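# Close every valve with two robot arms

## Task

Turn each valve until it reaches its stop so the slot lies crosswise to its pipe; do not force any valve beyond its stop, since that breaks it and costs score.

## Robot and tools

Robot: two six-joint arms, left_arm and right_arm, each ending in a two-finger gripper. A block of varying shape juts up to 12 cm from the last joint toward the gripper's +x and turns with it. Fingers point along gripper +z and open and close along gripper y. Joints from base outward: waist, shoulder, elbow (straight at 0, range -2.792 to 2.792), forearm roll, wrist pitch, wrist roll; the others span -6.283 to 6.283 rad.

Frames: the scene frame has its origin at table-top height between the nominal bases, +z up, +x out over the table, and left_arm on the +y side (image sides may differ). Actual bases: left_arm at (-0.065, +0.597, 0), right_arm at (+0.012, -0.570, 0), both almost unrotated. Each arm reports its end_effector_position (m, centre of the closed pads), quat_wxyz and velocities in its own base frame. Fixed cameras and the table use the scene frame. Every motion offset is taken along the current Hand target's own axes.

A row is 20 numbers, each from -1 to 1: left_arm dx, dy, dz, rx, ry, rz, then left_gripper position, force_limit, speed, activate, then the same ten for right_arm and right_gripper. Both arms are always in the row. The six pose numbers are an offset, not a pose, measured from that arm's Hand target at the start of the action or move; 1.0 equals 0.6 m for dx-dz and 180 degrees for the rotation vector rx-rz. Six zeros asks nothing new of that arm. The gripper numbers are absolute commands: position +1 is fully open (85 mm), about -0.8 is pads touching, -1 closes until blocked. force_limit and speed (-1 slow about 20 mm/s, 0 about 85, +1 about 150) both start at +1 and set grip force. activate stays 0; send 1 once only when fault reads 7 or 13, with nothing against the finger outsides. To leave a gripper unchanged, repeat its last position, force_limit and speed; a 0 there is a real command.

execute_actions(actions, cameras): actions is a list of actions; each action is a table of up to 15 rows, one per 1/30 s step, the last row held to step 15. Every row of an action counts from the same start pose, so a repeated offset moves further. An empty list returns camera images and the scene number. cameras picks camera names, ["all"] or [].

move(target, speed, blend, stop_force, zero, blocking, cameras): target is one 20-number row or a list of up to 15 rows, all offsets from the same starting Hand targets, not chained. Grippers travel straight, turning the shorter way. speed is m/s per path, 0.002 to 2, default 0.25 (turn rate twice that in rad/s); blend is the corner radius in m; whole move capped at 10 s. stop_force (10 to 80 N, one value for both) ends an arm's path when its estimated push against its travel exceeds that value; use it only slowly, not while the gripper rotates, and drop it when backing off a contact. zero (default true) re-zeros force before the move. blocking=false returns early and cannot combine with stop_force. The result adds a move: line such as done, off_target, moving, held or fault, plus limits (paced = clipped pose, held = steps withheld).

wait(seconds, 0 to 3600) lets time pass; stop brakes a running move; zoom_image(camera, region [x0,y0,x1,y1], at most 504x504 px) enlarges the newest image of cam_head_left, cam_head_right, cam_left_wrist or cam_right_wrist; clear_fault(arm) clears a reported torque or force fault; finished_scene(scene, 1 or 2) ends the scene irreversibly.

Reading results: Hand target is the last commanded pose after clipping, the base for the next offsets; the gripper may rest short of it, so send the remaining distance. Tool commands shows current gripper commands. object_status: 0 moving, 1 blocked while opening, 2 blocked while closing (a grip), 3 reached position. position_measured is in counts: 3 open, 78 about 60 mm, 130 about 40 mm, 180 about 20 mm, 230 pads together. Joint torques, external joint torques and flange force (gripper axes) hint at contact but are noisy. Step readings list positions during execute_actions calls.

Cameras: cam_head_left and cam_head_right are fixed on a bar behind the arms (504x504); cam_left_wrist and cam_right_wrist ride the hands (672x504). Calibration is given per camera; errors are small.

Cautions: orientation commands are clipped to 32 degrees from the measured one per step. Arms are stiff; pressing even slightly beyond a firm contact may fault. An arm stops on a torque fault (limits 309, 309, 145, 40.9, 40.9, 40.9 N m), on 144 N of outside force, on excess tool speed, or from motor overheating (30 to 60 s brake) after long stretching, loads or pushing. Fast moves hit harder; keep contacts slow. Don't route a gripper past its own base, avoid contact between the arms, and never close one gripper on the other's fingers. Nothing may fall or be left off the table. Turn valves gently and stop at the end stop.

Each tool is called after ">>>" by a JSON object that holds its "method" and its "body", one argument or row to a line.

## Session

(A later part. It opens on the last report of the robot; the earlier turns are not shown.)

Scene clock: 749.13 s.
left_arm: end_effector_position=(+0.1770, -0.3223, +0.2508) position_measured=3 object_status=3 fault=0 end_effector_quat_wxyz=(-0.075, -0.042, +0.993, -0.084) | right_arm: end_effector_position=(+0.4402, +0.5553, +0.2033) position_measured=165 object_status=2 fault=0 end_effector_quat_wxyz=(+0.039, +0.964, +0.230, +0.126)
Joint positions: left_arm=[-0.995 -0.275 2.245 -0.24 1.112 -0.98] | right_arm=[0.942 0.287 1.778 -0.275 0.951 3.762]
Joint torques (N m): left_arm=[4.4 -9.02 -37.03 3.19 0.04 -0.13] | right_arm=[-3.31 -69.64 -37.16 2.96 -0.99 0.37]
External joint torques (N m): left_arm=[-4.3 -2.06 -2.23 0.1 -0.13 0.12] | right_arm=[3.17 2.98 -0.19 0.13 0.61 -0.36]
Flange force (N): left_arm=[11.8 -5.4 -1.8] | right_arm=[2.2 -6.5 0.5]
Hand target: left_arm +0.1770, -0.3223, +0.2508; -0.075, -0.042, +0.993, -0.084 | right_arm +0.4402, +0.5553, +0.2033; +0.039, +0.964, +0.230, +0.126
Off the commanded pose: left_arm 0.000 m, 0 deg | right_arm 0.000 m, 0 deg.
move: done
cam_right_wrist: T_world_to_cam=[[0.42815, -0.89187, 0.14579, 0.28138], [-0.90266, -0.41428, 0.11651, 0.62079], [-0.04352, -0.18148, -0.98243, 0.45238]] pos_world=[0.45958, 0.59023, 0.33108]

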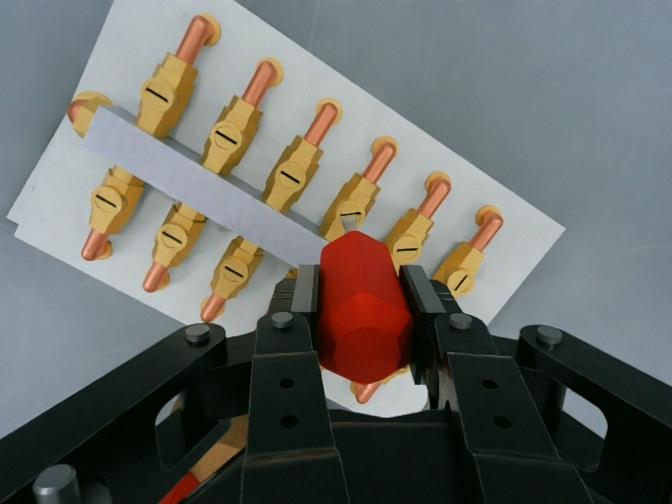

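>>> {"method": "move", "body": {
  "target": [0,0,0,0,0,0,1,1,1,0,-0.0009,0.0015,0.0087,0,0,0.0028,-1,0,-1,0],
  "speed": 0.05,
  "cameras": ["cam_right_wrist"]
}}

>>> {"method": "zoom_image", "body": {
  "camera": "cam_right_wrist",
  "region": [332, 205, 368, 233]
}}

Scene clock: 753.37 s.
left_arm: end_effector_position=(+0.1770, -0.3223, +0.2508) position_measured=3 object_status=3 fault=0 end_effector_quat_wxyz=(-0.075, -0.042, +0.993, -0.084) | right_arm: end_effector_position=(+0.4415, +0.5541, +0.1983) position_measured=165 object_status=2 fault=0 end_effector_quat_wxyz=(+0.038, +0.965, +0.225, +0.126)
Joint positions: left_arm=[-0.995 -0.275 2.245 -0.24 1.112 -0.98] | right_arm=[0.939 0.291 1.783 -0.276 0.942 3.771]
Joint torques (N m): left_arm=[4.15 -9.33 -37.12 3.2 -0.01 -0.13] | right_arm=[-3.15 -69.73 -36.95 2.95 -0.98 0.29]
External joint torques (N m): left_arm=[-4.05 -1.8 -2.22 0.1 -0.08 0.12] | right_arm=[3.17 3.22 -0.05 0.13 0.62 -0.28]
Flange force (N): left_arm=[10.8 -5.4 -1.8] | right_arm=[2.1 -6.7 0.9]
Hand target: left_arm +0.1770, -0.3223, +0.2508; -0.075, -0.042, +0.993, -0.084 | right_arm +0.4415, +0.5541, +0.1983; +0.038, +0.965, +0.225, +0.126
Off the commanded pose: left_arm 0.000 m, 0 deg | right_arm 0.000 m, 0 deg.
move: done
cam_right_wrist: T_world_to_cam=[[0.42053, -0.89581, 0.14379, 0.28646], [-0.90617, -0.40687, 0.11537, 0.61974], [-0.04485, -0.17882, -0.98286, 0.44652]] pos_world=[0.46114, 0.58862, 0.32617]

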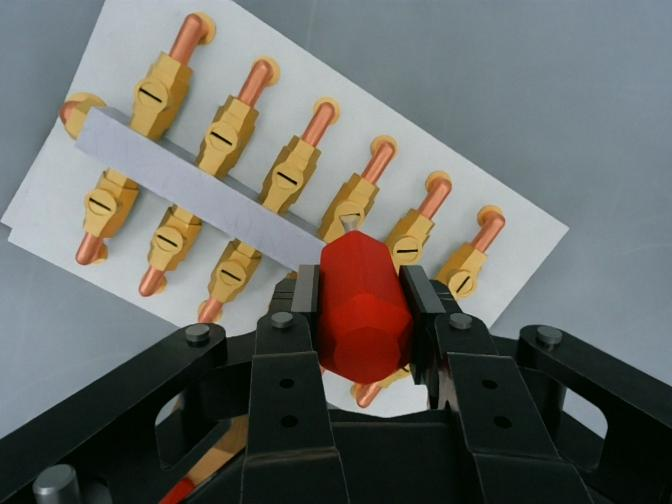

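Scaled by 14.000.

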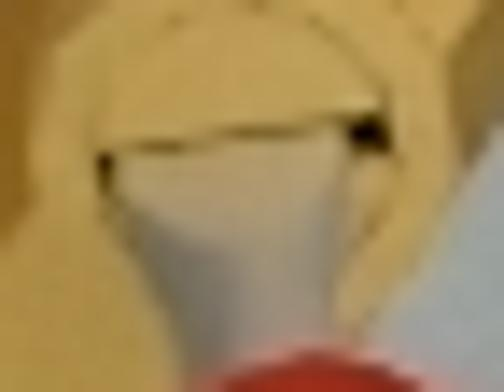

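>>> {"method": "move", "body": {
  "target": [0,0,0,0,0,0,1,1,1,0,0,0,0.009,0,0,0,-1,0,-1,0],
  "speed": 0.012,
  "stop_force": 11,
  "cameras": ["cam_right_wrist"]
}}

>>> {"method": "zoom_image", "body": {
  "camera": "cam_right_wrist",
  "region": [332, 205, 368, 233]
}}

Scene clock: 758.13 s.
left_arm: end_effector_position=(+0.1770, -0.3223, +0.2508) position_measured=3 object_status=3 fault=0 end_effector_quat_wxyz=(-0.075, -0.042, +0.993, -0.084) | right_arm: end_effector_position=(+0.4420, +0.5541, +0.1966) position_measured=165 object_status=2 fault=0 end_effector_quat_wxyz=(+0.038, +0.965, +0.225, +0.126)
Joint positions: left_arm=[-0.995 -0.275 2.245 -0.24 1.112 -0.98] | right_arm=[0.939 0.293 1.784 -0.277 0.939 3.772]
Joint torques (N m): left_arm=[4.73 -8.9 -36.94 3.21 -0.01 -0.1] | right_arm=[-3.13 -69.98 -37.76 2.83 -1.38 0.26]
External joint torques (N m): left_arm=[-4.71 -1.77 -2.4 0.1 -0.1 0.09] | right_arm=[3.1 3.11 0.73 0.24 1.01 -0.25]
Flange force (N): left_arm=[12.4 -6.6 -1.6] | right_arm=[0.8 -6.0 0.7]
Hand target: left_arm +0.1770, -0.3223, +0.2508; -0.075, -0.042, +0.993, -0.084 | right_arm +0.4420, +0.5542, +0.1966; +0.038, +0.965, +0.225, +0.126 (not the last commanded pose)
Off the commanded pose: left_arm 0.000 m, 0 deg | right_arm 0.004 m, 0 deg.
move: contact (right_arm)
cam_right_wrist: T_world_to_cam=[[0.4205, -0.89583, 0.14373, 0.28653], [-0.90619, -0.40687, 0.11523, 0.62043], [-0.04475, -0.1787, -0.98289, 0.44486]] pos_world=[0.46164, 0.58862, 0.32457]

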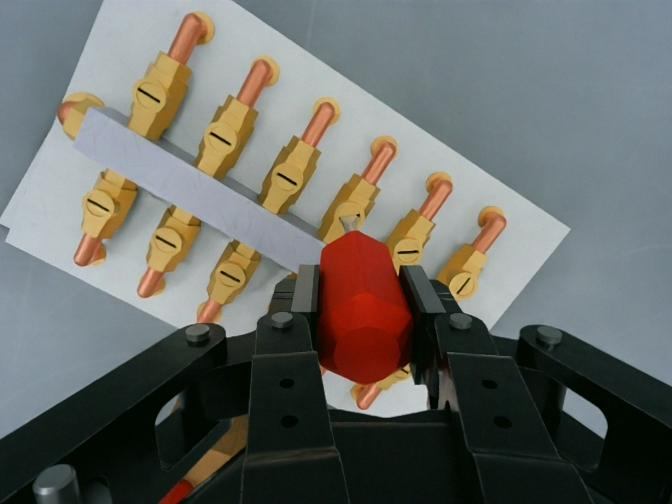

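Scaled by 14.000.

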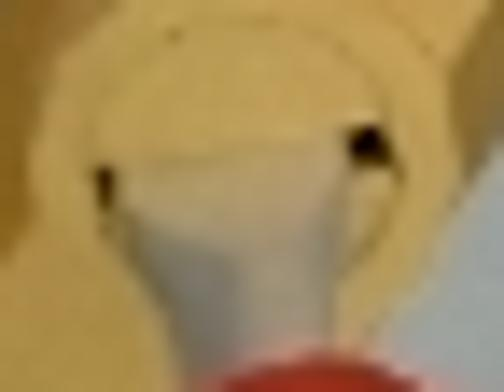

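>>> {"method": "move", "body": {
  "target": [0,0,0,0,0,0,1,1,1,0,0,0,0.007,0,0,0,-1,0,-1,0],
  "speed": 0.012,
  "stop_force": 12
}}

Scene clock: 760.60 s.
left_arm: end_effector_position=(+0.1770, -0.3223, +0.2508) position_measured=3 object_status=3 fault=0 end_effector_quat_wxyz=(-0.075, -0.042, +0.993, -0.084) | right_arm: end_effector_position=(+0.4427, +0.5543, +0.1944) position_measured=165 object_status=2 fault=0 end_effector_quat_wxyz=(+0.038, +0.965, +0.225, +0.126)
Joint positions: left_arm=[-0.995 -0.275 2.245 -0.24 1.112 -0.98] | right_arm=[0.938 0.295 1.786 -0.277 0.934 3.772]
Joint torques (N m): left_arm=[4.52 -9.37 -37.02 3.22 0.03 -0.18] | right_arm=[-6.92 -52.77 -28.73 2.63 -2.25 0.24]
External joint torques (N m): left_arm=[-4.48 -1.32 -2.13 0.08 -0.12 0.17] | right_arm=[6.66 -14.18 -8.29 0.43 1.88 -0.23]
Flange force (N): left_arm=[11.2 -6.5 -0.9] | right_arm=[-1.9 -4.4 -24.6]
Hand target: left_arm +0.1770, -0.3223, +0.2508; -0.075, -0.042, +0.993, -0.084 | right_arm +0.4427, +0.5543, +0.1944; +0.038, +0.965, +0.225, +0.126 (not the last commanded pose)
Off the commanded pose: left_arm 0.000 m, 0 deg | right_arm 0.002 m, 0 deg.
move: contact (right_arm)

>>> {"method": "move", "body": {
  "target": [
    [0,0,0,0,0,0,1,1,1,0,0,0,-0.001,0,0,0,-1,0,-1,0],
    [0,0,0,0,0,0,1,1,1,0,0.0003,-0.0015,-0.0007,0,0,0.214,-1,0,-1,0]
  ],
  "speed": [0.05,0.15]
}}

>>> {"method": "move", "body": {
  "target": [0,0,0,0,0,0,1,1,1,0,0,0,0,0,0,0.0111,-1,0,-1,0],
  "speed": 0.1,
  "cameras": ["cam_right_wrist"]
}}

>>> {"method": "zoom_image", "body": {
  "camera": "cam_right_wrist",
  "region": [332, 205, 368, 233]
}}

Scene clock: 766.90 s.
left_arm: end_effector_position=(+0.1770, -0.3223, +0.2508) position_measured=3 object_status=3 fault=0 end_effector_quat_wxyz=(-0.075, -0.042, +0.993, -0.084) | right_arm: end_effector_position=(+0.4423, +0.5552, +0.1947) position_measured=165 object_status=2 fault=0 end_effector_quat_wxyz=(-0.006, +0.986, -0.106, +0.132)
Joint positions: left_arm=[-0.995 -0.275 2.245 -0.24 1.112 -0.98] | right_arm=[0.939 0.296 1.784 -0.277 0.936 4.445]
Joint torques (N m): left_arm=[4.26 -9.06 -37.09 3.2 0.03 -0.15] | right_arm=[-0.84 -78.33 -42.4 3.71 -1.57 0.89]
External joint torques (N m): left_arm=[-4.24 -1.57 -2.16 0.1 -0.13 0.14] | right_arm=[0.92 11.28 5.57 -0.68 1.24 -0.89]
Flange force (N): left_arm=[11.0 -5.9 -1.3] | right_arm=[-1.5 -5.3 12.2]
Hand target: left_arm +0.1770, -0.3223, +0.2508; -0.075, -0.042, +0.993, -0.084 | right_arm +0.4423, +0.5551, +0.1947; -0.006, +0.986, -0.106, +0.132
Off the commanded pose: left_arm 0.000 m, 0 deg | right_arm 0.000 m, 0 deg.
move: done

Scene clock: 767.43 s.
left_arm: end_effector_position=(+0.1770, -0.3223, +0.2508) position_measured=3 object_status=3 fault=0 end_effector_quat_wxyz=(-0.075, -0.042, +0.993, -0.084) | right_arm: end_effector_position=(+0.4423, +0.5552, +0.1947) position_measured=165 object_status=2 fault=0 end_effector_quat_wxyz=(-0.008, +0.984, -0.123, +0.132)
Joint positions: left_arm=[-0.995 -0.275 2.245 -0.24 1.112 -0.98] | right_arm=[0.939 0.296 1.784 -0.277 0.936 4.48]
Joint torques (N m): left_arm=[4.26 -9.33 -37.02 3.19 0.04 -0.13] | right_arm=[-1.35 -78.16 -41.28 3.64 -0.99 0.79]
External joint torques (N m): left_arm=[-4.17 -1.69 -2.27 0.11 -0.13 0.12] | right_arm=[1.41 11.44 4.48 -0.6 0.66 -0.79]
Flange force (N): left_arm=[11.0 -5.8 -1.6] | right_arm=[-1.7 -7.5 12.4]
Hand target: left_arm +0.1770, -0.3223, +0.2508; -0.075, -0.042, +0.993, -0.084 | right_arm +0.4423, +0.5551, +0.1947; -0.008, +0.984, -0.123, +0.132
Off the commanded pose: left_arm 0.000 m, 0 deg | right_arm 0.000 m, 0 deg.
move: done
cam_right_wrist: T_world_to_cam=[[-0.24447, -0.96902, -0.03508, 0.65719], [-0.96665, 0.24071, 0.08745, 0.29394], [-0.07629, 0.05529, -0.99555, 0.32967]] pos_world=[0.46996, 0.54785, 0.32555]

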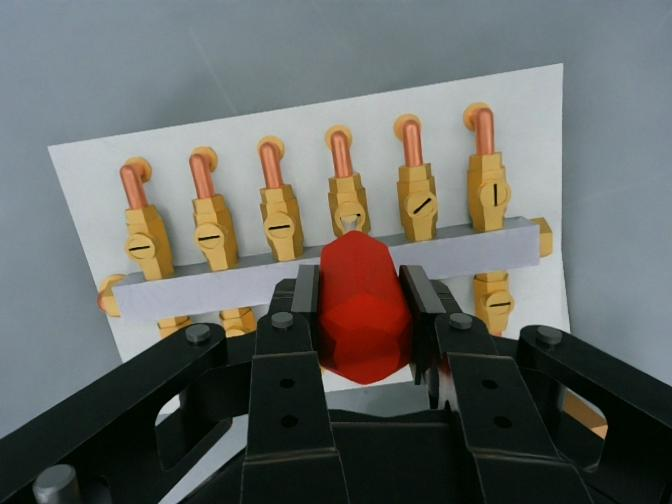

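Scaled by 14.000.

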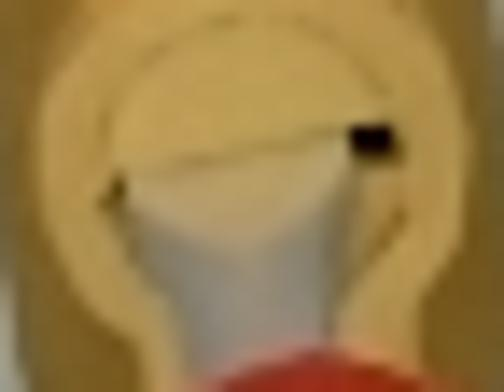

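>>> {"method": "move", "body": {
  "target": [0,0,0,0,0,0,1,1,1,0,0,0,0,0,0,0.0083,-1,0,-1,0],
  "speed": 0.05
}}

>>> {"method": "move", "body": {
  "target": [0,0,0,0,0,0,1,1,1,0,0,0,0,0,0,0.0056,-1,0,-1,0],
  "speed": 0.05
}}

>>> {"method": "move", "body": {
  "target": [0,0,0,0,0,0,1,1,1,0,0,0,0,0,0,0.0056,-1,0,-1,0],
  "speed": 0.05
}}

Scene clock: 770.27 s.
left_arm: end_effector_position=(+0.1770, -0.3223, +0.2508) position_measured=3 object_status=3 fault=0 end_effector_quat_wxyz=(-0.075, -0.042, +0.993, -0.084) | right_arm: end_effector_position=(+0.4423, +0.5551, +0.1947) position_measured=165 object_status=2 fault=0 end_effector_quat_wxyz=(-0.010, +0.982, -0.136, +0.132)
Joint positions: left_arm=[-0.995 -0.275 2.245 -0.24 1.112 -0.98] | right_arm=[0.939 0.296 1.785 -0.277 0.936 4.506]
Joint torques (N m): left_arm=[4.38 -9.15 -37.01 3.19 0.02 -0.08] | right_arm=[-1.59 -77.42 -40.63 3.64 -0.71 0.94]
External joint torques (N m): left_arm=[-4.35 -1.55 -2.21 0.11 -0.12 0.06] | right_arm=[1.7 10.43 3.83 -0.62 0.4 -0.94]
Flange force (N): left_arm=[11.4 -6.3 -1.3] | right_arm=[-1.8 -7.3 11.3]
Hand target: left_arm +0.1770, -0.3223, +0.2508; -0.075, -0.042, +0.993, -0.084 | right_arm +0.4423, +0.5551, +0.1947; -0.010, +0.982, -0.136, +0.132
Off the commanded pose: left_arm 0.000 m, 0 deg | right_arm 0.000 m, 0 deg.
move: done

Scene clock: 770.77 s.
left_arm: end_effector_position=(+0.1770, -0.3223, +0.2508) position_measured=3 object_status=3 fault=0 end_effector_quat_wxyz=(-0.075, -0.042, +0.993, -0.084) | right_arm: end_effector_position=(+0.4423, +0.5551, +0.1947) position_measured=165 object_status=2 fault=0 end_effector_quat_wxyz=(-0.011, +0.981, -0.144, +0.131)
Joint positions: left_arm=[-0.995 -0.275 2.245 -0.24 1.112 -0.98] | right_arm=[0.939 0.296 1.785 -0.277 0.936 4.524]
Joint torques (N m): left_arm=[4.06 -9.03 -37.15 3.19 0 -0.11] | right_arm=[-1.75 -77.58 -40.58 3.83 -0.76 1.07]
External joint torques (N m): left_arm=[-4.01 -1.73 -2.13 0.12 -0.1 0.1] | right_arm=[1.68 10.74 3.67 -0.79 0.43 -1.08]
Flange force (N): left_arm=[10.8 -5.4 -1.6] | right_arm=[-1.6 -7.9 11.5]
Hand target: left_arm +0.1770, -0.3223, +0.2508; -0.075, -0.042, +0.993, -0.084 | right_arm +0.4423, +0.5551, +0.1947; -0.011, +0.981, -0.144, +0.131
Off the commanded pose: left_arm 0.000 m, 0 deg | right_arm 0.000 m, 0 deg.
move: done

Scene clock: 771.27 s.
left_arm: end_effector_position=(+0.1770, -0.3223, +0.2508) position_measured=3 object_status=3 fault=0 end_effector_quat_wxyz=(-0.075, -0.042, +0.993, -0.084) | right_arm: end_effector_position=(+0.4423, +0.5551, +0.1947) position_measured=165 object_status=2 fault=0 end_effector_quat_wxyz=(-0.012, +0.979, -0.153, +0.131)
Joint positions: left_arm=[-0.995 -0.275 2.245 -0.24 1.112 -0.98] | right_arm=[0.939 0.296 1.785 -0.277 0.936 4.542]
Joint torques (N m): left_arm=[4.11 -9.26 -36.98 3.17 0.04 -0.11] | right_arm=[-1.96 -76.61 -39.92 4.27 -0.62 1.69]
External joint torques (N m): left_arm=[-4.07 -1.52 -2.28 0.13 -0.14 0.1] | right_arm=[1.68 10.04 3.24 -1.26 0.31 -1.69]
Flange force (N): left_arm=[10.6 -6.0 -1.5] | right_arm=[-0.7 -7.5 10.7]
Hand target: left_arm +0.1770, -0.3223, +0.2508; -0.075, -0.042, +0.993, -0.084 | right_arm +0.4423, +0.5551, +0.1947; -0.012, +0.979, -0.153, +0.131
Off the commanded pose: left_arm 0.000 m, 0 deg | right_arm 0.000 m, 0 deg.
move: done

>>> {"method": "move", "body": {
  "target": [
    [0,0,0,0,0,0,1,1,1,0,0,0,0,0,0,-0.0389,-1,0,-1,0],
    [0,0,0,0,0,0,1,1,1,0,0,0,-0.0167,0,0,-0.0389,-1,0,-1,0],
    [0,0,0,0,0,0,1,1,1,0,0.0155,0.065,-0.0152,0,0,-0.225,-1,0,-1,0]
  ],
  "speed": [0.1,0.05,0.3],
  "cameras": ["cam_right_wrist"]
}}

>>> {"method": "zoom_image", "body": {
  "camera": "cam_right_wrist",
  "region": [320, 200, 370, 240]
}}

Scene clock: 779.90 s.
left_arm: end_effector_position=(+0.1770, -0.3223, +0.2508) position_measured=3 object_status=3 fault=0 end_effector_quat_wxyz=(-0.075, -0.042, +0.993, -0.084) | right_arm: end_effector_position=(+0.4369, +0.5153, +0.2034) position_measured=165 object_status=2 fault=0 end_effector_quat_wxyz=(+0.034, +0.972, +0.195, +0.127)
Joint positions: left_arm=[-0.995 -0.275 2.245 -0.24 1.112 -0.98] | right_arm=[0.909 0.236 1.846 -0.274 0.926 3.804]
Joint torques (N m): left_arm=[4.43 -9.15 -37.08 3.19 0.06 -0.12] | right_arm=[-3.18 -63.73 -36.84 2.93 -0.96 0.36]
External joint torques (N m): left_arm=[-4.33 -1.93 -2.24 0.12 -0.16 0.1] | right_arm=[2.76 2.87 -0.03 0.12 0.58 -0.35]
Flange force (N): left_arm=[11.7 -5.7 -1.6] | right_arm=[1.7 -6.0 0.8]
Hand target: left_arm +0.1770, -0.3223, +0.2508; -0.075, -0.042, +0.993, -0.084 | right_arm +0.4369, +0.5153, +0.2034; +0.034, +0.972, +0.196, +0.127
Off the commanded pose: left_arm 0.000 m, 0 deg | right_arm 0.000 m, 0 deg.
move: done
cam_right_wrist: T_world_to_cam=[[0.36638, -0.92144, 0.12929, 0.29276], [-0.92892, -0.35421, 0.10792, 0.58352], [-0.05364, -0.15964, -0.98572, 0.43891]] pos_world=[0.45832, 0.54651, 0.33181]

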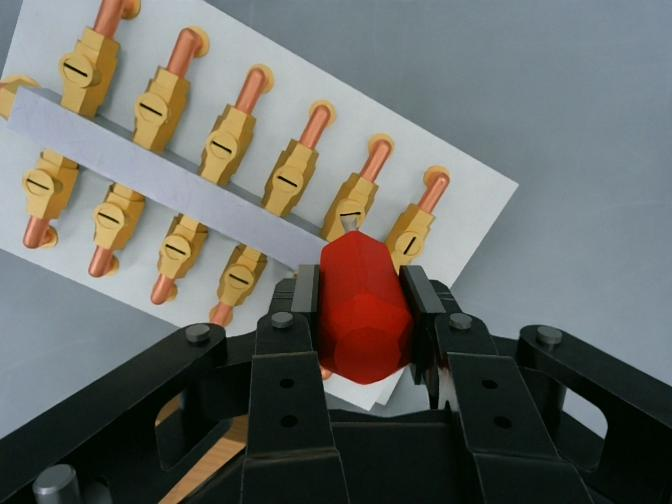

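Scaled by 10.080.

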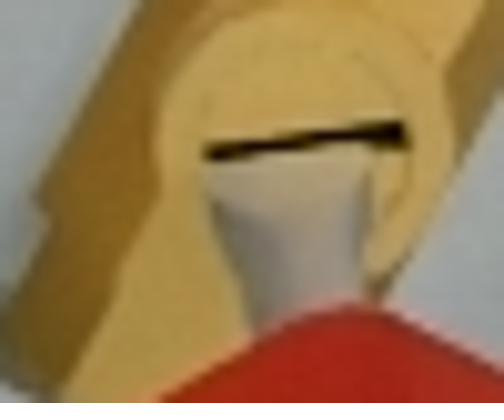

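>>> {"method": "move", "body": {
  "target": [0,0,0,0,0,0,1,1,1,0,-0.0009,0.001,0.0087,0,0,0.0044,-1,0,-1,0],
  "speed": 0.05,
  "cameras": ["cam_right_wrist"]
}}

>>> {"method": "zoom_image", "body": {
  "camera": "cam_right_wrist",
  "region": [332, 205, 368, 233]
}}

Scene clock: 782.47 s.
left_arm: end_effector_position=(+0.1770, -0.3223, +0.2508) position_measured=3 object_status=3 fault=0 end_effector_quat_wxyz=(-0.075, -0.042, +0.993, -0.084) | right_arm: end_effector_position=(+0.4380, +0.5145, +0.1983) position_measured=165 object_status=2 fault=0 end_effector_quat_wxyz=(+0.033, +0.973, +0.189, +0.128)
Joint positions: left_arm=[-0.995 -0.275 2.245 -0.24 1.112 -0.98] | right_arm=[0.907 0.24 1.851 -0.275 0.917 3.818]
Joint torques (N m): left_arm=[4.61 -9.29 -36.99 3.17 0.04 -0.11] | right_arm=[-3.15 -64.15 -36.66 2.94 -0.99 0.26]
External joint torques (N m): left_arm=[-4.57 -1.46 -2.27 0.13 -0.13 0.09] | right_arm=[2.88 3.43 0.16 0.09 0.62 -0.25]
Flange force (N): left_arm=[11.8 -6.7 -1.2] | right_arm=[1.6 -6.7 1.4]
Hand target: left_arm +0.1770, -0.3223, +0.2508; -0.075, -0.042, +0.993, -0.084 | right_arm +0.4380, +0.5145, +0.1983; +0.033, +0.973, +0.189, +0.128
Off the commanded pose: left_arm 0.000 m, 0 deg | right_arm 0.000 m, 0 deg.
move: done
cam_right_wrist: T_world_to_cam=[[0.35401, -0.92672, 0.12599, 0.30101], [-0.93359, -0.34215, 0.1065, 0.58086], [-0.05558, -0.15533, -0.9863, 0.43261]] pos_world=[0.45977, 0.54489, 0.3269]

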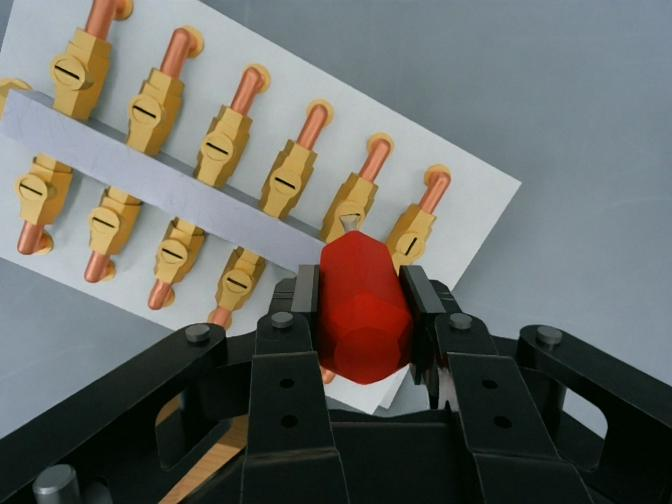

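Scaled by 14.000.

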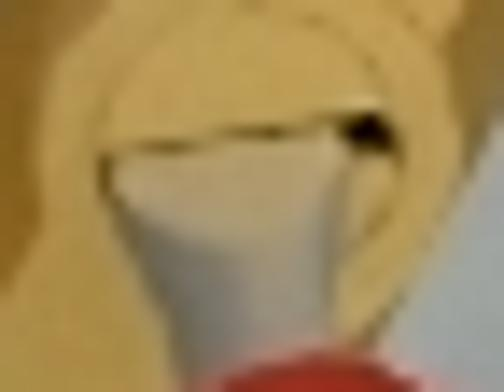

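>>> {"method": "move", "body": {
  "target": [0,0,0,0,0,0,1,1,1,0,0,0.0005,0,0,0,0,-1,0,-1,0],
  "speed": 0.03
}}

>>> {"method": "move", "body": {
  "target": [0,0,0,0,0,0,1,1,1,0,0,0,0.009,0,0,0,-1,0,-1,0],
  "speed": 0.012,
  "stop_force": 12,
  "cameras": ["cam_right_wrist"]
}}

>>> {"method": "zoom_image", "body": {
  "camera": "cam_right_wrist",
  "region": [332, 205, 368, 233]
}}

Scene clock: 786.70 s.
left_arm: end_effector_position=(+0.1770, -0.3223, +0.2508) position_measured=3 object_status=3 fault=0 end_effector_quat_wxyz=(-0.075, -0.042, +0.993, -0.084) | right_arm: end_effector_position=(+0.4381, +0.5142, +0.1983) position_measured=165 object_status=2 fault=0 end_effector_quat_wxyz=(+0.033, +0.973, +0.189, +0.128)
Joint positions: left_arm=[-0.995 -0.275 2.245 -0.24 1.112 -0.98] | right_arm=[0.906 0.24 1.851 -0.275 0.917 3.818]
Joint torques (N m): left_arm=[4.4 -9.55 -37.02 3.2 0.03 -0.15] | right_arm=[-3.43 -63.73 -36.77 2.92 -0.99 0.26]
External joint torques (N m): left_arm=[-4.36 -1.25 -2.22 0.09 -0.13 0.14] | right_arm=[3.52 2.56 0 0.14 0.6 -0.25]
Flange force (N): left_arm=[10.9 -6.6 -1.1] | right_arm=[0.6 -6.9 0.3]
Hand target: left_arm +0.1770, -0.3223, +0.2508; -0.075, -0.042, +0.993, -0.084 | right_arm +0.4381, +0.5142, +0.1983; +0.033, +0.973, +0.189, +0.128
Off the commanded pose: left_arm 0.000 m, 0 deg | right_arm 0.000 m, 0 deg.
move: done

Scene clock: 787.67 s.
left_arm: end_effector_position=(+0.1770, -0.3223, +0.2508) position_measured=3 object_status=3 fault=0 end_effector_quat_wxyz=(-0.075, -0.042, +0.993, -0.084) | right_arm: end_effector_position=(+0.4393, +0.5142, +0.1942) position_measured=165 object_status=2 fault=0 end_effector_quat_wxyz=(+0.033, +0.973, +0.189, +0.128)
Joint positions: left_arm=[-0.995 -0.275 2.245 -0.24 1.112 -0.98] | right_arm=[0.905 0.244 1.854 -0.277 0.909 3.819]
Joint torques (N m): left_arm=[4.36 -9.42 -37.06 3.23 0.01 -0.15] | right_arm=[-6.27 -44.65 -26.33 2.98 -2.25 0.26]
External joint torques (N m): left_arm=[-4.33 -1.29 -2.27 0.08 -0.11 0.14] | right_arm=[5.96 -16.69 -10.2 0.04 1.87 -0.25]
Flange force (N): left_arm=[10.8 -6.6 -1.2] | right_arm=[-1.4 -3.0 -29.0]
Hand target: left_arm +0.1770, -0.3223, +0.2508; -0.075, -0.042, +0.993, -0.084 | right_arm +0.4393, +0.5142, +0.1942; +0.033, +0.973, +0.189, +0.128 (not the last commanded pose)
Off the commanded pose: left_arm 0.000 m, 0 deg | right_arm 0.001 m, 0 deg.
move: contact (right_arm)
cam_right_wrist: T_world_to_cam=[[0.35406, -0.92671, 0.12588, 0.30071], [-0.93358, -0.34225, 0.10625, 0.5825], [-0.05538, -0.15513, -0.98634, 0.4284]] pos_world=[0.46107, 0.54449, 0.3228]

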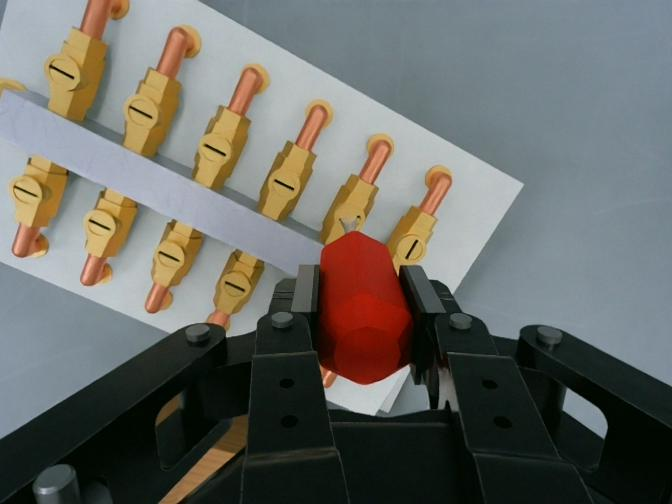

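Scaled by 14.000.

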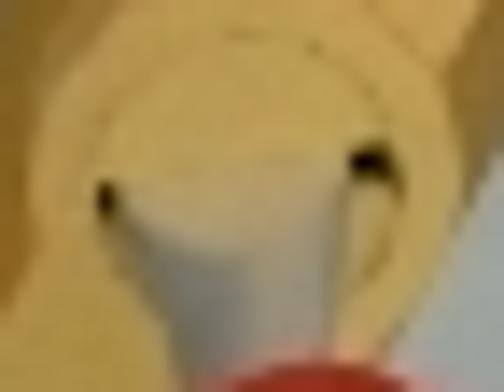

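>>> {"method": "move", "body": {
  "target": [
    [0,0,0,0,0,0,1,1,1,0,0,0,-0.001,0,0,0,-1,0,-1,0],
    [0,0,0,0,0,0,1,1,1,0,0.0002,-0.0014,-0.0007,0,0,0.192,-1,0,-1,0]
  ],
  "speed": [0.05,0.15]
}}

>>> {"method": "move", "body": {
  "target": [0,0,0,0,0,0,1,1,1,0,0,0,0,0,0,0.0111,-1,0,-1,0],
  "speed": 0.1
}}

>>> {"method": "move", "body": {
  "target": [0,0,0,0,0,0,1,1,1,0,0,0,0,0,0,0.0083,-1,0,-1,0],
  "speed": 0.05,
  "cameras": ["cam_right_wrist"]
}}

>>> {"method": "zoom_image", "body": {
  "camera": "cam_right_wrist",
  "region": [332, 205, 368, 233]
}}

Scene clock: 794.40 s.
left_arm: end_effector_position=(+0.1770, -0.3223, +0.2508) position_measured=3 object_status=3 fault=0 end_effector_quat_wxyz=(-0.075, -0.042, +0.993, -0.084) | right_arm: end_effector_position=(+0.4390, +0.5150, +0.1946) position_measured=165 object_status=2 fault=0 end_effector_quat_wxyz=(-0.006, +0.985, -0.109, +0.132)
Joint positions: left_arm=[-0.995 -0.275 2.245 -0.24 1.112 -0.98] | right_arm=[0.906 0.245 1.853 -0.277 0.91 4.423]
Joint torques (N m): left_arm=[4.35 -8.93 -37.13 3.19 0.04 -0.13] | right_arm=[-1.46 -71.45 -41.14 3.81 -1.58 0.98]
External joint torques (N m): left_arm=[-4.34 -1.71 -2.17 0.12 -0.14 0.11] | right_arm=[1.45 10.02 4.71 -0.8 1.23 -0.98]
Flange force (N): left_arm=[11.5 -5.9 -1.4] | right_arm=[-1.6 -5.9 10.7]
Hand target: left_arm +0.1770, -0.3223, +0.2508; -0.075, -0.042, +0.993, -0.084 | right_arm +0.4390, +0.5150, +0.1946; -0.006, +0.985, -0.109, +0.132
Off the commanded pose: left_arm 0.000 m, 0 deg | right_arm 0.000 m, 0 deg.
move: done

Scene clock: 794.93 s.
left_arm: end_effector_position=(+0.1770, -0.3223, +0.2508) position_measured=3 object_status=3 fault=0 end_effector_quat_wxyz=(-0.075, -0.042, +0.993, -0.084) | right_arm: end_effector_position=(+0.4390, +0.5150, +0.1946) position_measured=165 object_status=2 fault=0 end_effector_quat_wxyz=(-0.008, +0.983, -0.126, +0.132)
Joint positions: left_arm=[-0.995 -0.275 2.245 -0.24 1.112 -0.98] | right_arm=[0.906 0.245 1.853 -0.277 0.91 4.458]
Joint torques (N m): left_arm=[4.33 -9.19 -37.01 3.2 0.01 -0.18] | right_arm=[-2.07 -70.93 -40.09 3.72 -0.88 1.02]
External joint torques (N m): left_arm=[-4.31 -1.47 -2.23 0.09 -0.1 0.17] | right_arm=[1.66 9.91 3.56 -0.71 0.53 -1.02]
Flange force (N): left_arm=[11.0 -6.2 -1.3] | right_arm=[-1.2 -7.4 10.9]
Hand target: left_arm +0.1770, -0.3223, +0.2508; -0.075, -0.042, +0.993, -0.084 | right_arm +0.4390, +0.5150, +0.1946; -0.008, +0.983, -0.126, +0.132
Off the commanded pose: left_arm 0.000 m, 0 deg | right_arm 0.000 m, 0 deg.
move: done

Scene clock: 795.50 s.
left_arm: end_effector_position=(+0.1770, -0.3223, +0.2508) position_measured=3 object_status=3 fault=0 end_effector_quat_wxyz=(-0.075, -0.042, +0.993, -0.084) | right_arm: end_effector_position=(+0.4390, +0.5150, +0.1946) position_measured=165 object_status=2 fault=0 end_effector_quat_wxyz=(-0.010, +0.981, -0.139, +0.132)
Joint positions: left_arm=[-0.995 -0.275 2.245 -0.24 1.112 -0.98] | right_arm=[0.906 0.245 1.853 -0.277 0.91 4.484]
Joint torques (N m): left_arm=[4.3 -9.19 -37.03 3.23 0.01 -0.13] | right_arm=[-2.04 -70.78 -39.71 3.72 -0.74 0.98]
External joint torques (N m): left_arm=[-4.26 -1.57 -2.21 0.07 -0.1 0.12] | right_arm=[2.17 8.88 3.26 -0.71 0.4 -0.98]
Flange force (N): left_arm=[11.1 -6.0 -1.4] | right_arm=[-2.2 -6.8 9.8]
Hand target: left_arm +0.1770, -0.3223, +0.2508; -0.075, -0.042, +0.993, -0.084 | right_arm +0.4390, +0.5150, +0.1946; -0.010, +0.981, -0.139, +0.132
Off the commanded pose: left_arm 0.000 m, 0 deg | right_arm 0.000 m, 0 deg.
move: done
cam_right_wrist: T_world_to_cam=[[-0.27456, -0.96058, -0.04361, 0.62798], [-0.95874, 0.26999, 0.08901, 0.28161], [-0.07372, 0.06625, -0.99508, 0.32459]] pos_world=[0.46633, 0.50569, 0.32531]

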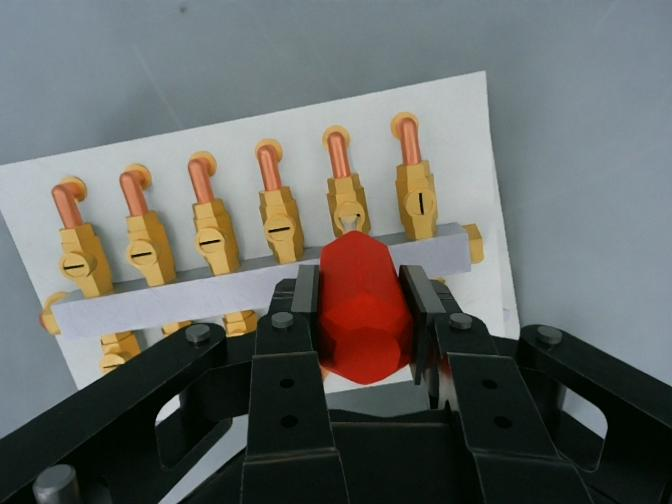

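Scaled by 14.000.

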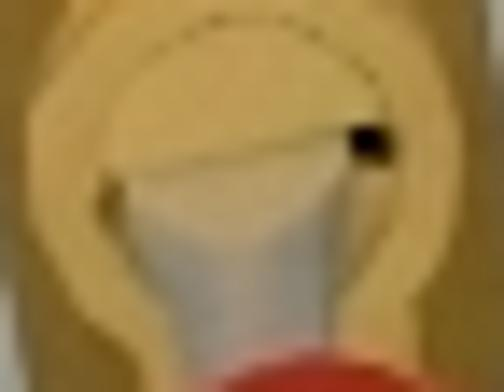

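>>> {"method": "move", "body": {
  "target": [0,0,0,0,0,0,1,1,1,0,0,0,0,0,0,0.0056,-1,0,-1,0],
  "speed": 0.05
}}

>>> {"method": "move", "body": {
  "target": [0,0,0,0,0,0,1,1,1,0,0,0,0,0,0,0.005,-1,0,-1,0],
  "speed": 0.05
}}

Scene clock: 798.33 s.
left_arm: end_effector_position=(+0.1770, -0.3223, +0.2508) position_measured=3 object_status=3 fault=0 end_effector_quat_wxyz=(-0.075, -0.042, +0.993, -0.084) | right_arm: end_effector_position=(+0.4390, +0.5150, +0.1946) position_measured=165 object_status=2 fault=0 end_effector_quat_wxyz=(-0.011, +0.980, -0.147, +0.131)
Joint positions: left_arm=[-0.995 -0.275 2.245 -0.24 1.112 -0.98] | right_arm=[0.906 0.245 1.853 -0.277 0.91 4.502]
Joint torques (N m): left_arm=[4.33 -9.28 -37.04 3.2 0.06 -0.15] | right_arm=[-2.43 -70.46 -39.47 4.04 -0.73 1.39]
External joint torques (N m): left_arm=[-4.26 -1.71 -2.33 0.11 -0.15 0.14] | right_arm=[2.16 9.09 2.92 -1.04 0.38 -1.39]
Flange force (N): left_arm=[11.1 -6.0 -1.6] | right_arm=[-1.4 -7.5 9.8]
Hand target: left_arm +0.1770, -0.3223, +0.2508; -0.075, -0.042, +0.993, -0.084 | right_arm +0.4390, +0.5150, +0.1946; -0.011, +0.980, -0.147, +0.131
Off the commanded pose: left_arm 0.000 m, 0 deg | right_arm 0.000 m, 0 deg.
move: done

Scene clock: 798.83 s.
left_arm: end_effector_position=(+0.1770, -0.3223, +0.2508) position_measured=3 object_status=3 fault=0 end_effector_quat_wxyz=(-0.075, -0.042, +0.993, -0.084) | right_arm: end_effector_position=(+0.4390, +0.5150, +0.1946) position_measured=165 object_status=2 fault=0 end_effector_quat_wxyz=(-0.012, +0.979, -0.155, +0.131)
Joint positions: left_arm=[-0.995 -0.275 2.245 -0.24 1.112 -0.98] | right_arm=[0.906 0.245 1.853 -0.277 0.91 4.517]
Joint torques (N m): left_arm=[4.32 -9.07 -37.08 3.22 0.01 -0.12] | right_arm=[-3.11 -69.27 -38.73 4.39 -0.6 1.9]
External joint torques (N m): left_arm=[-4.34 -1.4 -2.22 0.09 -0.11 0.11] | right_arm=[2.79 8.11 2.43 -1.4 0.27 -1.9]
Flange force (N): left_arm=[11.1 -6.4 -1.2] | right_arm=[-1.5 -7.1 8.4]
Hand target: left_arm +0.1770, -0.3223, +0.2508; -0.075, -0.042, +0.993, -0.084 | right_arm +0.4390, +0.5150, +0.1946; -0.012, +0.979, -0.155, +0.131
Off the commanded pose: left_arm 0.000 m, 0 deg | right_arm 0.000 m, 0 deg.
move: done

>>> {"method": "move", "body": {
  "target": [
    [0,0,0,0,0,0,1,1,1,0,0,0,0,0,0,-0.0389,-1,0,-1,0],
    [0,0,0,0,0,0,1,1,1,0,0,0,-0.0192,0,0,-0.0389,-1,0,-1,0],
    [0,0,0,0,0,0,1,1,1,0,0.0157,0.0652,-0.0192,0,0,-0.5155,-1,0,-1,0]
  ],
  "speed": [0.1,0.05,0.3],
  "cameras": ["cam_right_wrist"]
}}

>>> {"method": "zoom_image", "body": {
  "camera": "cam_right_wrist",
  "region": [320, 200, 370, 240]
}}

Scene clock: 810.13 s.
left_arm: end_effector_position=(+0.1770, -0.3223, +0.2508) position_measured=3 object_status=3 fault=0 end_effector_quat_wxyz=(-0.075, -0.042, +0.993, -0.084) | right_arm: end_effector_position=(+0.4329, +0.4751, +0.2055) position_measured=165 object_status=2 fault=0 end_effector_quat_wxyz=(+0.087, +0.788, +0.602, +0.100)
Joint positions: left_arm=[-0.995 -0.275 2.245 -0.24 1.112 -0.98] | right_arm=[0.873 0.183 1.909 -0.27 0.908 2.861]
Joint torques (N m): left_arm=[4.7 -9.18 -37.04 3.17 -0.02 -0.13] | right_arm=[-3.05 -57.88 -36.6 3.01 -1.08 0.39]
External joint torques (N m): left_arm=[-4.61 -1.83 -2.25 0.14 -0.08 0.12] | right_arm=[3.16 2.53 -0.04 0.13 0.66 -0.37]
Flange force (N): left_arm=[12.3 -6.2 -1.6] | right_arm=[5.8 -3.0 0.2]
Hand target: left_arm +0.1770, -0.3223, +0.2508; -0.075, -0.042, +0.993, -0.084 | right_arm +0.4329, +0.4751, +0.2055; +0.087, +0.788, +0.602, +0.100
Off the commanded pose: left_arm 0.000 m, 0 deg | right_arm 0.000 m, 0 deg.
move: done
cam_right_wrist: T_world_to_cam=[[0.92688, -0.26134, 0.26945, -0.32823], [-0.33466, -0.90044, 0.27788, 0.53257], [0.17, -0.34773, -0.92205, 0.41379]] pos_world=[0.41212, 0.53765, 0.32199]

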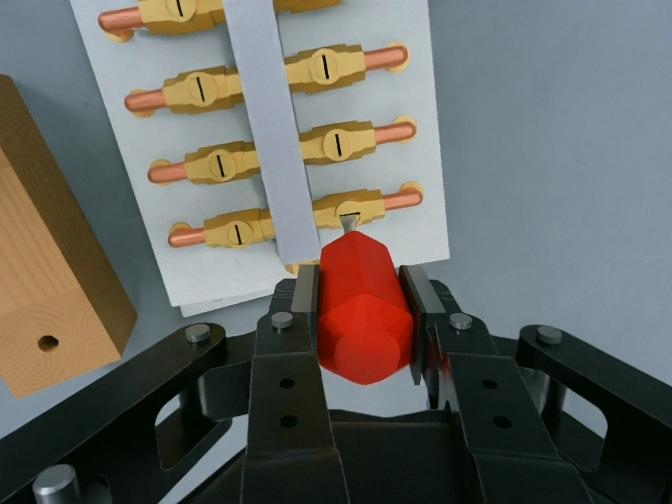

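Scaled by 10.080.

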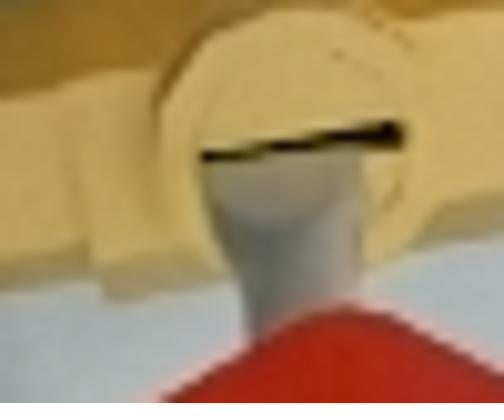

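>>> {"method": "move", "body": {
  "target": [0,0,0,0,0,0,1,1,1,0,-0.0018,0.0011,0.013,0,0,-0.0028,-1,0,-1,0],
  "speed": 0.05,
  "cameras": ["cam_right_wrist"]
}}

>>> {"method": "zoom_image", "body": {
  "camera": "cam_right_wrist",
  "region": [332, 205, 368, 233]
}}

Scene clock: 813.47 s.
left_arm: end_effector_position=(+0.1770, -0.3223, +0.2508) position_measured=3 object_status=3 fault=0 end_effector_quat_wxyz=(-0.075, -0.042, +0.993, -0.084) | right_arm: end_effector_position=(+0.4353, +0.4737, +0.1981) position_measured=165 object_status=2 fault=0 end_effector_quat_wxyz=(+0.087, +0.785, +0.605, +0.099)
Joint positions: left_arm=[-0.995 -0.275 2.245 -0.24 1.112 -0.98] | right_arm=[0.868 0.19 1.916 -0.273 0.894 2.852]
Joint torques (N m): left_arm=[4.44 -9.15 -37.03 3.21 0.04 -0.15] | right_arm=[-3.33 -58.13 -36.42 2.99 -1.04 0.28]
External joint torques (N m): left_arm=[-4.43 -1.42 -2.22 0.09 -0.14 0.14] | right_arm=[3.21 2.17 -0.23 0.13 0.61 -0.26]
Flange force (N): left_arm=[11.3 -6.5 -1.1] | right_arm=[5.8 -3.2 -0.2]
Hand target: left_arm +0.1770, -0.3223, +0.2508; -0.075, -0.042, +0.993, -0.084 | right_arm +0.4353, +0.4737, +0.1981; +0.087, +0.785, +0.605, +0.099
Off the commanded pose: left_arm 0.000 m, 0 deg | right_arm 0.000 m, 0 deg.
move: done
cam_right_wrist: T_world_to_cam=[[0.92911, -0.25278, 0.26993, -0.33388], [-0.32693, -0.90261, 0.28003, 0.5314], [0.17286, -0.34843, -0.92126, 0.40507]] pos_world=[0.41392, 0.53639, 0.31449]

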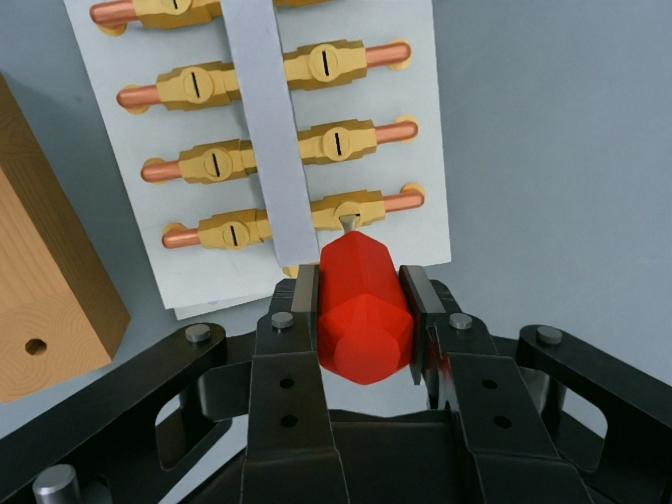

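Scaled by 14.000.

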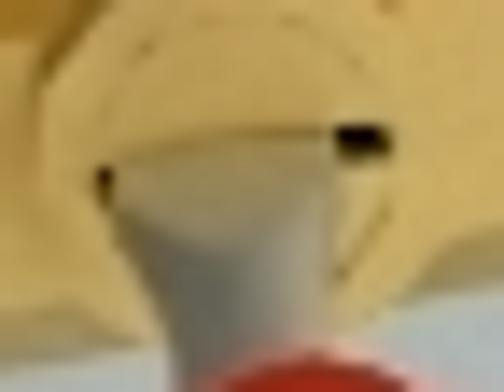

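>>> {"method": "move", "body": {
  "target": [0,0,0,0,0,0,1,1,1,0,-0.0005,0.0008,0,0,0,-0.0083,-1,0,-1,0],
  "speed": 0.03,
  "cameras": ["cam_right_wrist"]
}}

>>> {"method": "zoom_image", "body": {
  "camera": "cam_right_wrist",
  "region": [332, 205, 368, 233]
}}

Scene clock: 817.00 s.
left_arm: end_effector_position=(+0.1770, -0.3223, +0.2508) position_measured=3 object_status=3 fault=0 end_effector_quat_wxyz=(-0.075, -0.042, +0.993, -0.084) | right_arm: end_effector_position=(+0.4357, +0.4733, +0.1982) position_measured=165 object_status=2 fault=0 end_effector_quat_wxyz=(+0.088, +0.777, +0.616, +0.098)
Joint positions: left_arm=[-0.995 -0.275 2.245 -0.24 1.112 -0.98] | right_arm=[0.867 0.189 1.916 -0.273 0.894 2.825]
Joint torques (N m): left_arm=[4.32 -9.18 -36.98 3.18 0.01 -0.11] | right_arm=[-3.26 -58.25 -36.41 2.98 -1.04 0.22]
External joint torques (N m): left_arm=[-4.25 -1.72 -2.36 0.13 -0.11 0.1] | right_arm=[3.24 2.54 0.08 0.12 0.62 -0.2]
Flange force (N): left_arm=[11.2 -6.0 -1.7] | right_arm=[5.9 -3.3 0.4]
Hand target: left_arm +0.1770, -0.3223, +0.2508; -0.075, -0.042, +0.993, -0.084 | right_arm +0.4356, +0.4733, +0.1982; +0.088, +0.777, +0.616, +0.098
Off the commanded pose: left_arm 0.000 m, 0 deg | right_arm 0.000 m, 0 deg.
move: done
cam_right_wrist: T_world_to_cam=[[0.93526, -0.22739, 0.27127, -0.34941], [-0.30397, -0.90862, 0.28637, 0.5228], [0.18136, -0.35029, -0.91892, 0.4017]] pos_world=[0.41285, 0.53629, 0.3142]

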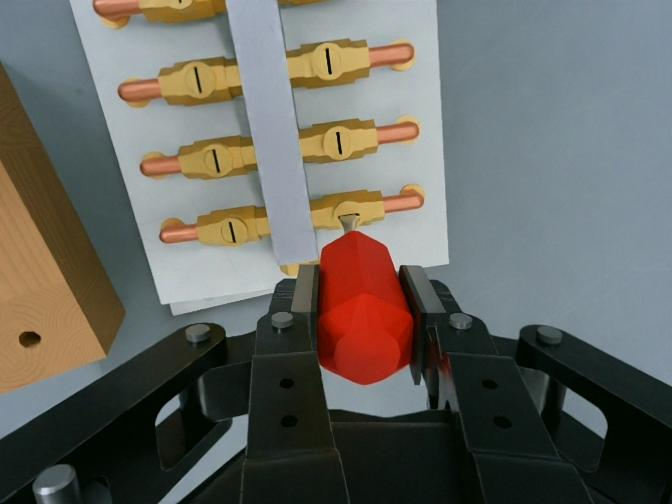

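Scaled by 14.000.

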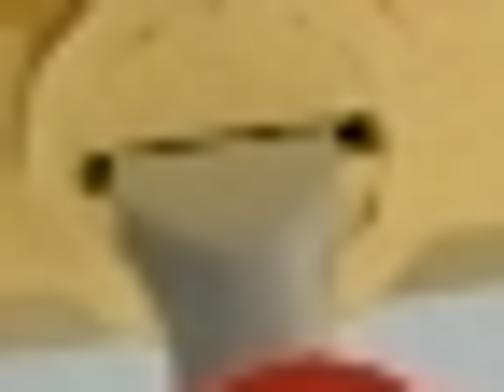

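>>> {"method": "move", "body": {
  "target": [0,0,0,0,0,0,1,1,1,0,0,0,0,0,0,-0.005,-1,0,-1,0],
  "speed": 0.03
}}

>>> {"method": "move", "body": {
  "target": [0,0,0,0,0,0,1,1,1,0,0,0,0.0085,0,0,0,-1,0,-1,0],
  "speed": 0.012,
  "stop_force": 12,
  "cameras": ["cam_right_wrist"]
}}

>>> {"method": "zoom_image", "body": {
  "camera": "cam_right_wrist",
  "region": [332, 205, 368, 233]
}}

Scene clock: 820.80 s.
left_arm: end_effector_position=(+0.1770, -0.3223, +0.2508) position_measured=3 object_status=3 fault=0 end_effector_quat_wxyz=(-0.075, -0.042, +0.993, -0.084) | right_arm: end_effector_position=(+0.4356, +0.4733, +0.1982) position_measured=165 object_status=2 fault=0 end_effector_quat_wxyz=(+0.089, +0.772, +0.622, +0.097)
Joint positions: left_arm=[-0.995 -0.275 2.245 -0.24 1.112 -0.98] | right_arm=[0.867 0.189 1.916 -0.273 0.894 2.809]
Joint torques (N m): left_arm=[4.12 -9.06 -37.05 3.23 0.05 -0.17] | right_arm=[-3.11 -58.4 -36.45 2.98 -1 0.34]
External joint torques (N m): left_arm=[-4.12 -1.46 -2.24 0.08 -0.15 0.16] | right_arm=[3.03 2.56 0.07 0.13 0.58 -0.32]
Flange force (N): left_arm=[10.5 -6.0 -1.4] | right_arm=[5.7 -2.7 0.5]
Hand target: left_arm +0.1770, -0.3223, +0.2508; -0.075, -0.042, +0.993, -0.084 | right_arm +0.4356, +0.4733, +0.1982; +0.089, +0.772, +0.622, +0.097
Off the commanded pose: left_arm 0.000 m, 0 deg | right_arm 0.000 m, 0 deg.
move: done

Scene clock: 821.77 s.
left_arm: end_effector_position=(+0.1770, -0.3223, +0.2508) position_measured=3 object_status=3 fault=0 end_effector_quat_wxyz=(-0.075, -0.042, +0.993, -0.084) | right_arm: end_effector_position=(+0.4367, +0.4733, +0.1945) position_measured=165 object_status=2 fault=0 end_effector_quat_wxyz=(+0.089, +0.772, +0.622, +0.097)
Joint positions: left_arm=[-0.995 -0.275 2.245 -0.24 1.112 -0.98] | right_arm=[0.866 0.194 1.919 -0.274 0.887 2.81]
Joint torques (N m): left_arm=[4.54 -8.87 -37.08 3.21 0.07 -0.15] | right_arm=[-7.36 -39.34 -25.75 2.55 -2.03 0.25]
External joint torques (N m): left_arm=[-4.49 -1.99 -2.23 0.1 -0.17 0.14] | right_arm=[7.24 -16.64 -10.58 0.54 1.61 -0.23]
Flange force (N): left_arm=[12.1 -5.8 -1.5] | right_arm=[2.9 -4.8 -30.6]
Hand target: left_arm +0.1770, -0.3223, +0.2508; -0.075, -0.042, +0.993, -0.084 | right_arm +0.4367, +0.4733, +0.1944; +0.089, +0.772, +0.622, +0.097 (not the last commanded pose)
Off the commanded pose: left_arm 0.000 m, 0 deg | right_arm 0.001 m, 0 deg.
move: contact (right_arm)
cam_right_wrist: T_world_to_cam=[[0.93863, -0.21221, 0.27192, -0.35815], [-0.29016, -0.91204, 0.28983, 0.51909], [0.1865, -0.35094, -0.91764, 0.39586]] pos_world=[0.41297, 0.53635, 0.3102]

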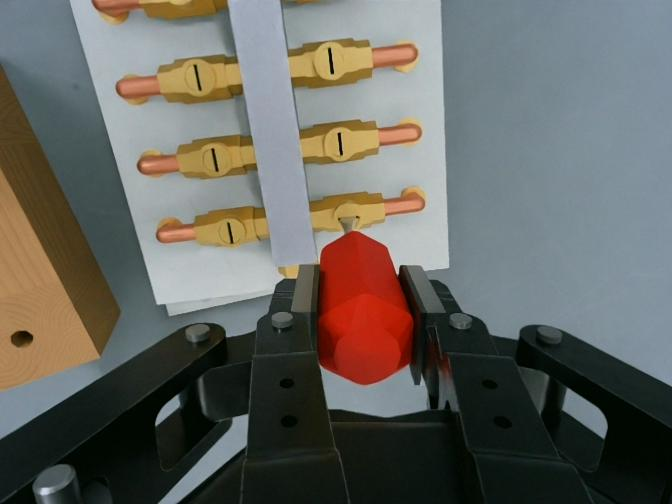

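Scaled by 14.000.

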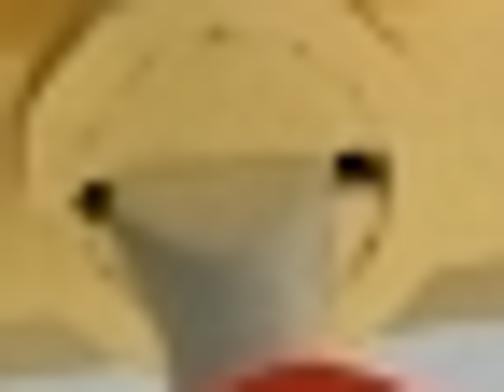

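>>> {"method": "move", "body": {
  "target": [
    [0,0,0,0,0,0,1,1,1,0,0,0,-0.0013,0,0,0,-1,0,-1,0],
    [0,0,0,0,0,0,1,1,1,0,0.0008,0,-0.0013,0,0,0.239,-1,0,-1,0],
    [0,0,0,0,0,0,1,1,1,0,0.0015,-0.0005,-0.0013,0,0,0.367,-1,0,-1,0],
    [0,0,0,0,0,0,1,1,1,0,0.0023,-0.0008,-0.0013,0,0,0.489,-1,0,-1,0]
  ],
  "speed": [0.05,0.15,0.15,0.15],
  "blend": [0,0.005,0.005,0],
  "cameras": ["cam_right_wrist"]
}}

Scene clock: 835.37 s.
left_arm: end_effector_position=(+0.1770, -0.3223, +0.2508) position_measured=3 object_status=3 fault=0 end_effector_quat_wxyz=(-0.075, -0.042, +0.993, -0.084) | right_arm: end_effector_position=(+0.4364, +0.4748, +0.1951) position_measured=165 object_status=2 fault=0 end_effector_quat_wxyz=(-0.004, +0.987, -0.089, +0.132)
Joint positions: left_arm=[-0.995 -0.275 2.245 -0.24 1.112 -0.98] | right_arm=[0.868 0.194 1.916 -0.274 0.889 4.348]
Joint torques (N m): left_arm=[4.25 -9.09 -37.15 3.21 0.05 -0.17] | right_arm=[-5.19 -58.42 -38.31 3.53 -2.74 1.65]
External joint torques (N m): left_arm=[-4.21 -1.65 -2.04 0.08 -0.14 0.16] | right_arm=[5.24 2.34 2.12 -0.52 2.36 -1.66]
Flange force (N): left_arm=[11.0 -5.6 -1.2] | right_arm=[-5.3 -4.0 -2.3]
Hand target: left_arm +0.1770, -0.3223, +0.2508; -0.075, -0.042, +0.993, -0.084 | right_arm +0.4364, +0.4748, +0.1951; -0.004, +0.987, -0.089, +0.132
Off the commanded pose: left_arm 0.000 m, 0 deg | right_arm 0.000 m, 0 deg.
move: done
cam_right_wrist: T_world_to_cam=[[-0.1802, -0.98347, -0.01783, 0.55331], [-0.98037, 0.1781, 0.0846, 0.34383], [-0.08002, 0.03273, -0.99626, 0.34654]] pos_world=[0.46451, 0.47159, 0.32602]

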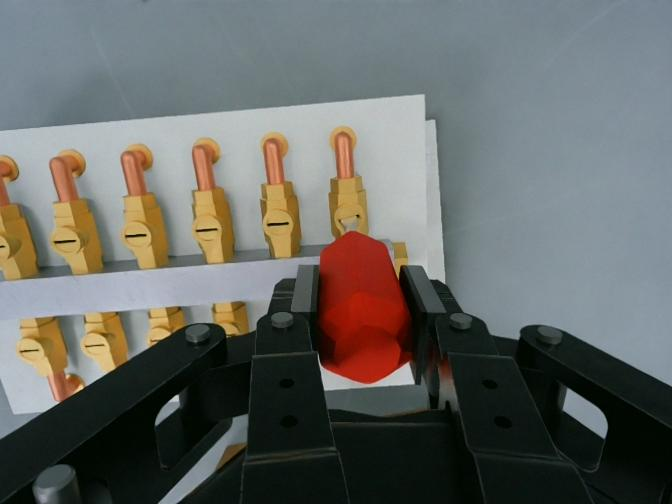

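>>> {"method": "zoom_image", "body": {
  "camera": "cam_right_wrist",
  "region": [320, 195, 380, 240]
}}

>>> {"method": "move", "body": {
  "target": [0,0,0,0,0,0,1,1,1,0,0,0,0,0,0,0.0139,-1,0,-1,0],
  "speed": 0.1
}}

>>> {"method": "move", "body": {
  "target": [0,0,0,0,0,0,1,1,1,0,0,0,0,0,0,0.0083,-1,0,-1,0],
  "speed": 0.1
}}

Scaled by 8.400.

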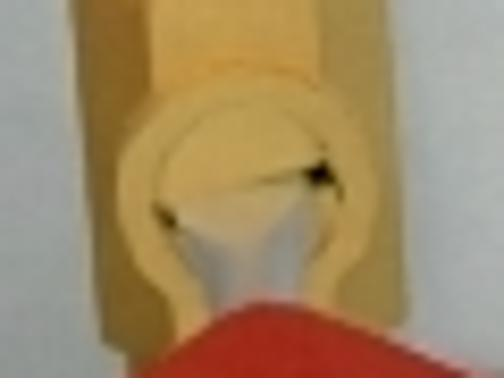

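Scene clock: 838.17 s.
left_arm: end_effector_position=(+0.1770, -0.3223, +0.2508) position_measured=3 object_status=3 fault=0 end_effector_quat_wxyz=(-0.075, -0.042, +0.993, -0.084) | right_arm: end_effector_position=(+0.4364, +0.4748, +0.1951) position_measured=165 object_status=2 fault=0 end_effector_quat_wxyz=(-0.007, +0.985, -0.111, +0.132)
Joint positions: left_arm=[-0.995 -0.275 2.245 -0.24 1.112 -0.98] | right_arm=[0.868 0.194 1.916 -0.274 0.889 4.392]
Joint torques (N m): left_arm=[4.53 -9.34 -37.16 3.19 0.01 -0.17] | right_arm=[-5.43 -58.4 -37.66 3.44 -2.26 1.79]
External joint torques (N m): left_arm=[-4.5 -1.39 -2.13 0.12 -0.11 0.16] | right_arm=[5.46 2.37 1.31 -0.41 1.87 -1.79]
Flange force (N): left_arm=[11.4 -6.5 -1.0] | right_arm=[-4.8 -5.0 -2.1]
Hand target: left_arm +0.1770, -0.3223, +0.2508; -0.075, -0.042, +0.993, -0.084 | right_arm +0.4364, +0.4748, +0.1951; -0.007, +0.985, -0.111, +0.132
Off the commanded pose: left_arm 0.000 m, 0 deg | right_arm 0.000 m, 0 deg.
move: done

Scene clock: 838.67 s.
left_arm: end_effector_position=(+0.1770, -0.3223, +0.2508) position_measured=3 object_status=3 fault=0 end_effector_quat_wxyz=(-0.075, -0.042, +0.993, -0.084) | right_arm: end_effector_position=(+0.4363, +0.4748, +0.1951) position_measured=165 object_status=2 fault=0 end_effector_quat_wxyz=(-0.008, +0.984, -0.124, +0.132)
Joint positions: left_arm=[-0.995 -0.275 2.245 -0.24 1.112 -0.98] | right_arm=[0.868 0.194 1.916 -0.274 0.889 4.418]
Joint torques (N m): left_arm=[4.6 -9.22 -37.19 3.21 0.02 -0.12] | right_arm=[-5.64 -57.38 -36.68 3.39 -2.14 1.73]
External joint torques (N m): left_arm=[-4.52 -1.8 -2.18 0.1 -0.12 0.11] | right_arm=[5.81 1.23 0.49 -0.38 1.77 -1.73]
Flange force (N): left_arm=[12.1 -6.0 -1.4] | right_arm=[-5.2 -5.0 -3.8]
Hand target: left_arm +0.1770, -0.3223, +0.2508; -0.075, -0.042, +0.993, -0.084 | right_arm +0.4364, +0.4748, +0.1951; -0.008, +0.984, -0.124, +0.132
Off the commanded pose: left_arm 0.000 m, 0 deg | right_arm 0.000 m, 0 deg.
move: done


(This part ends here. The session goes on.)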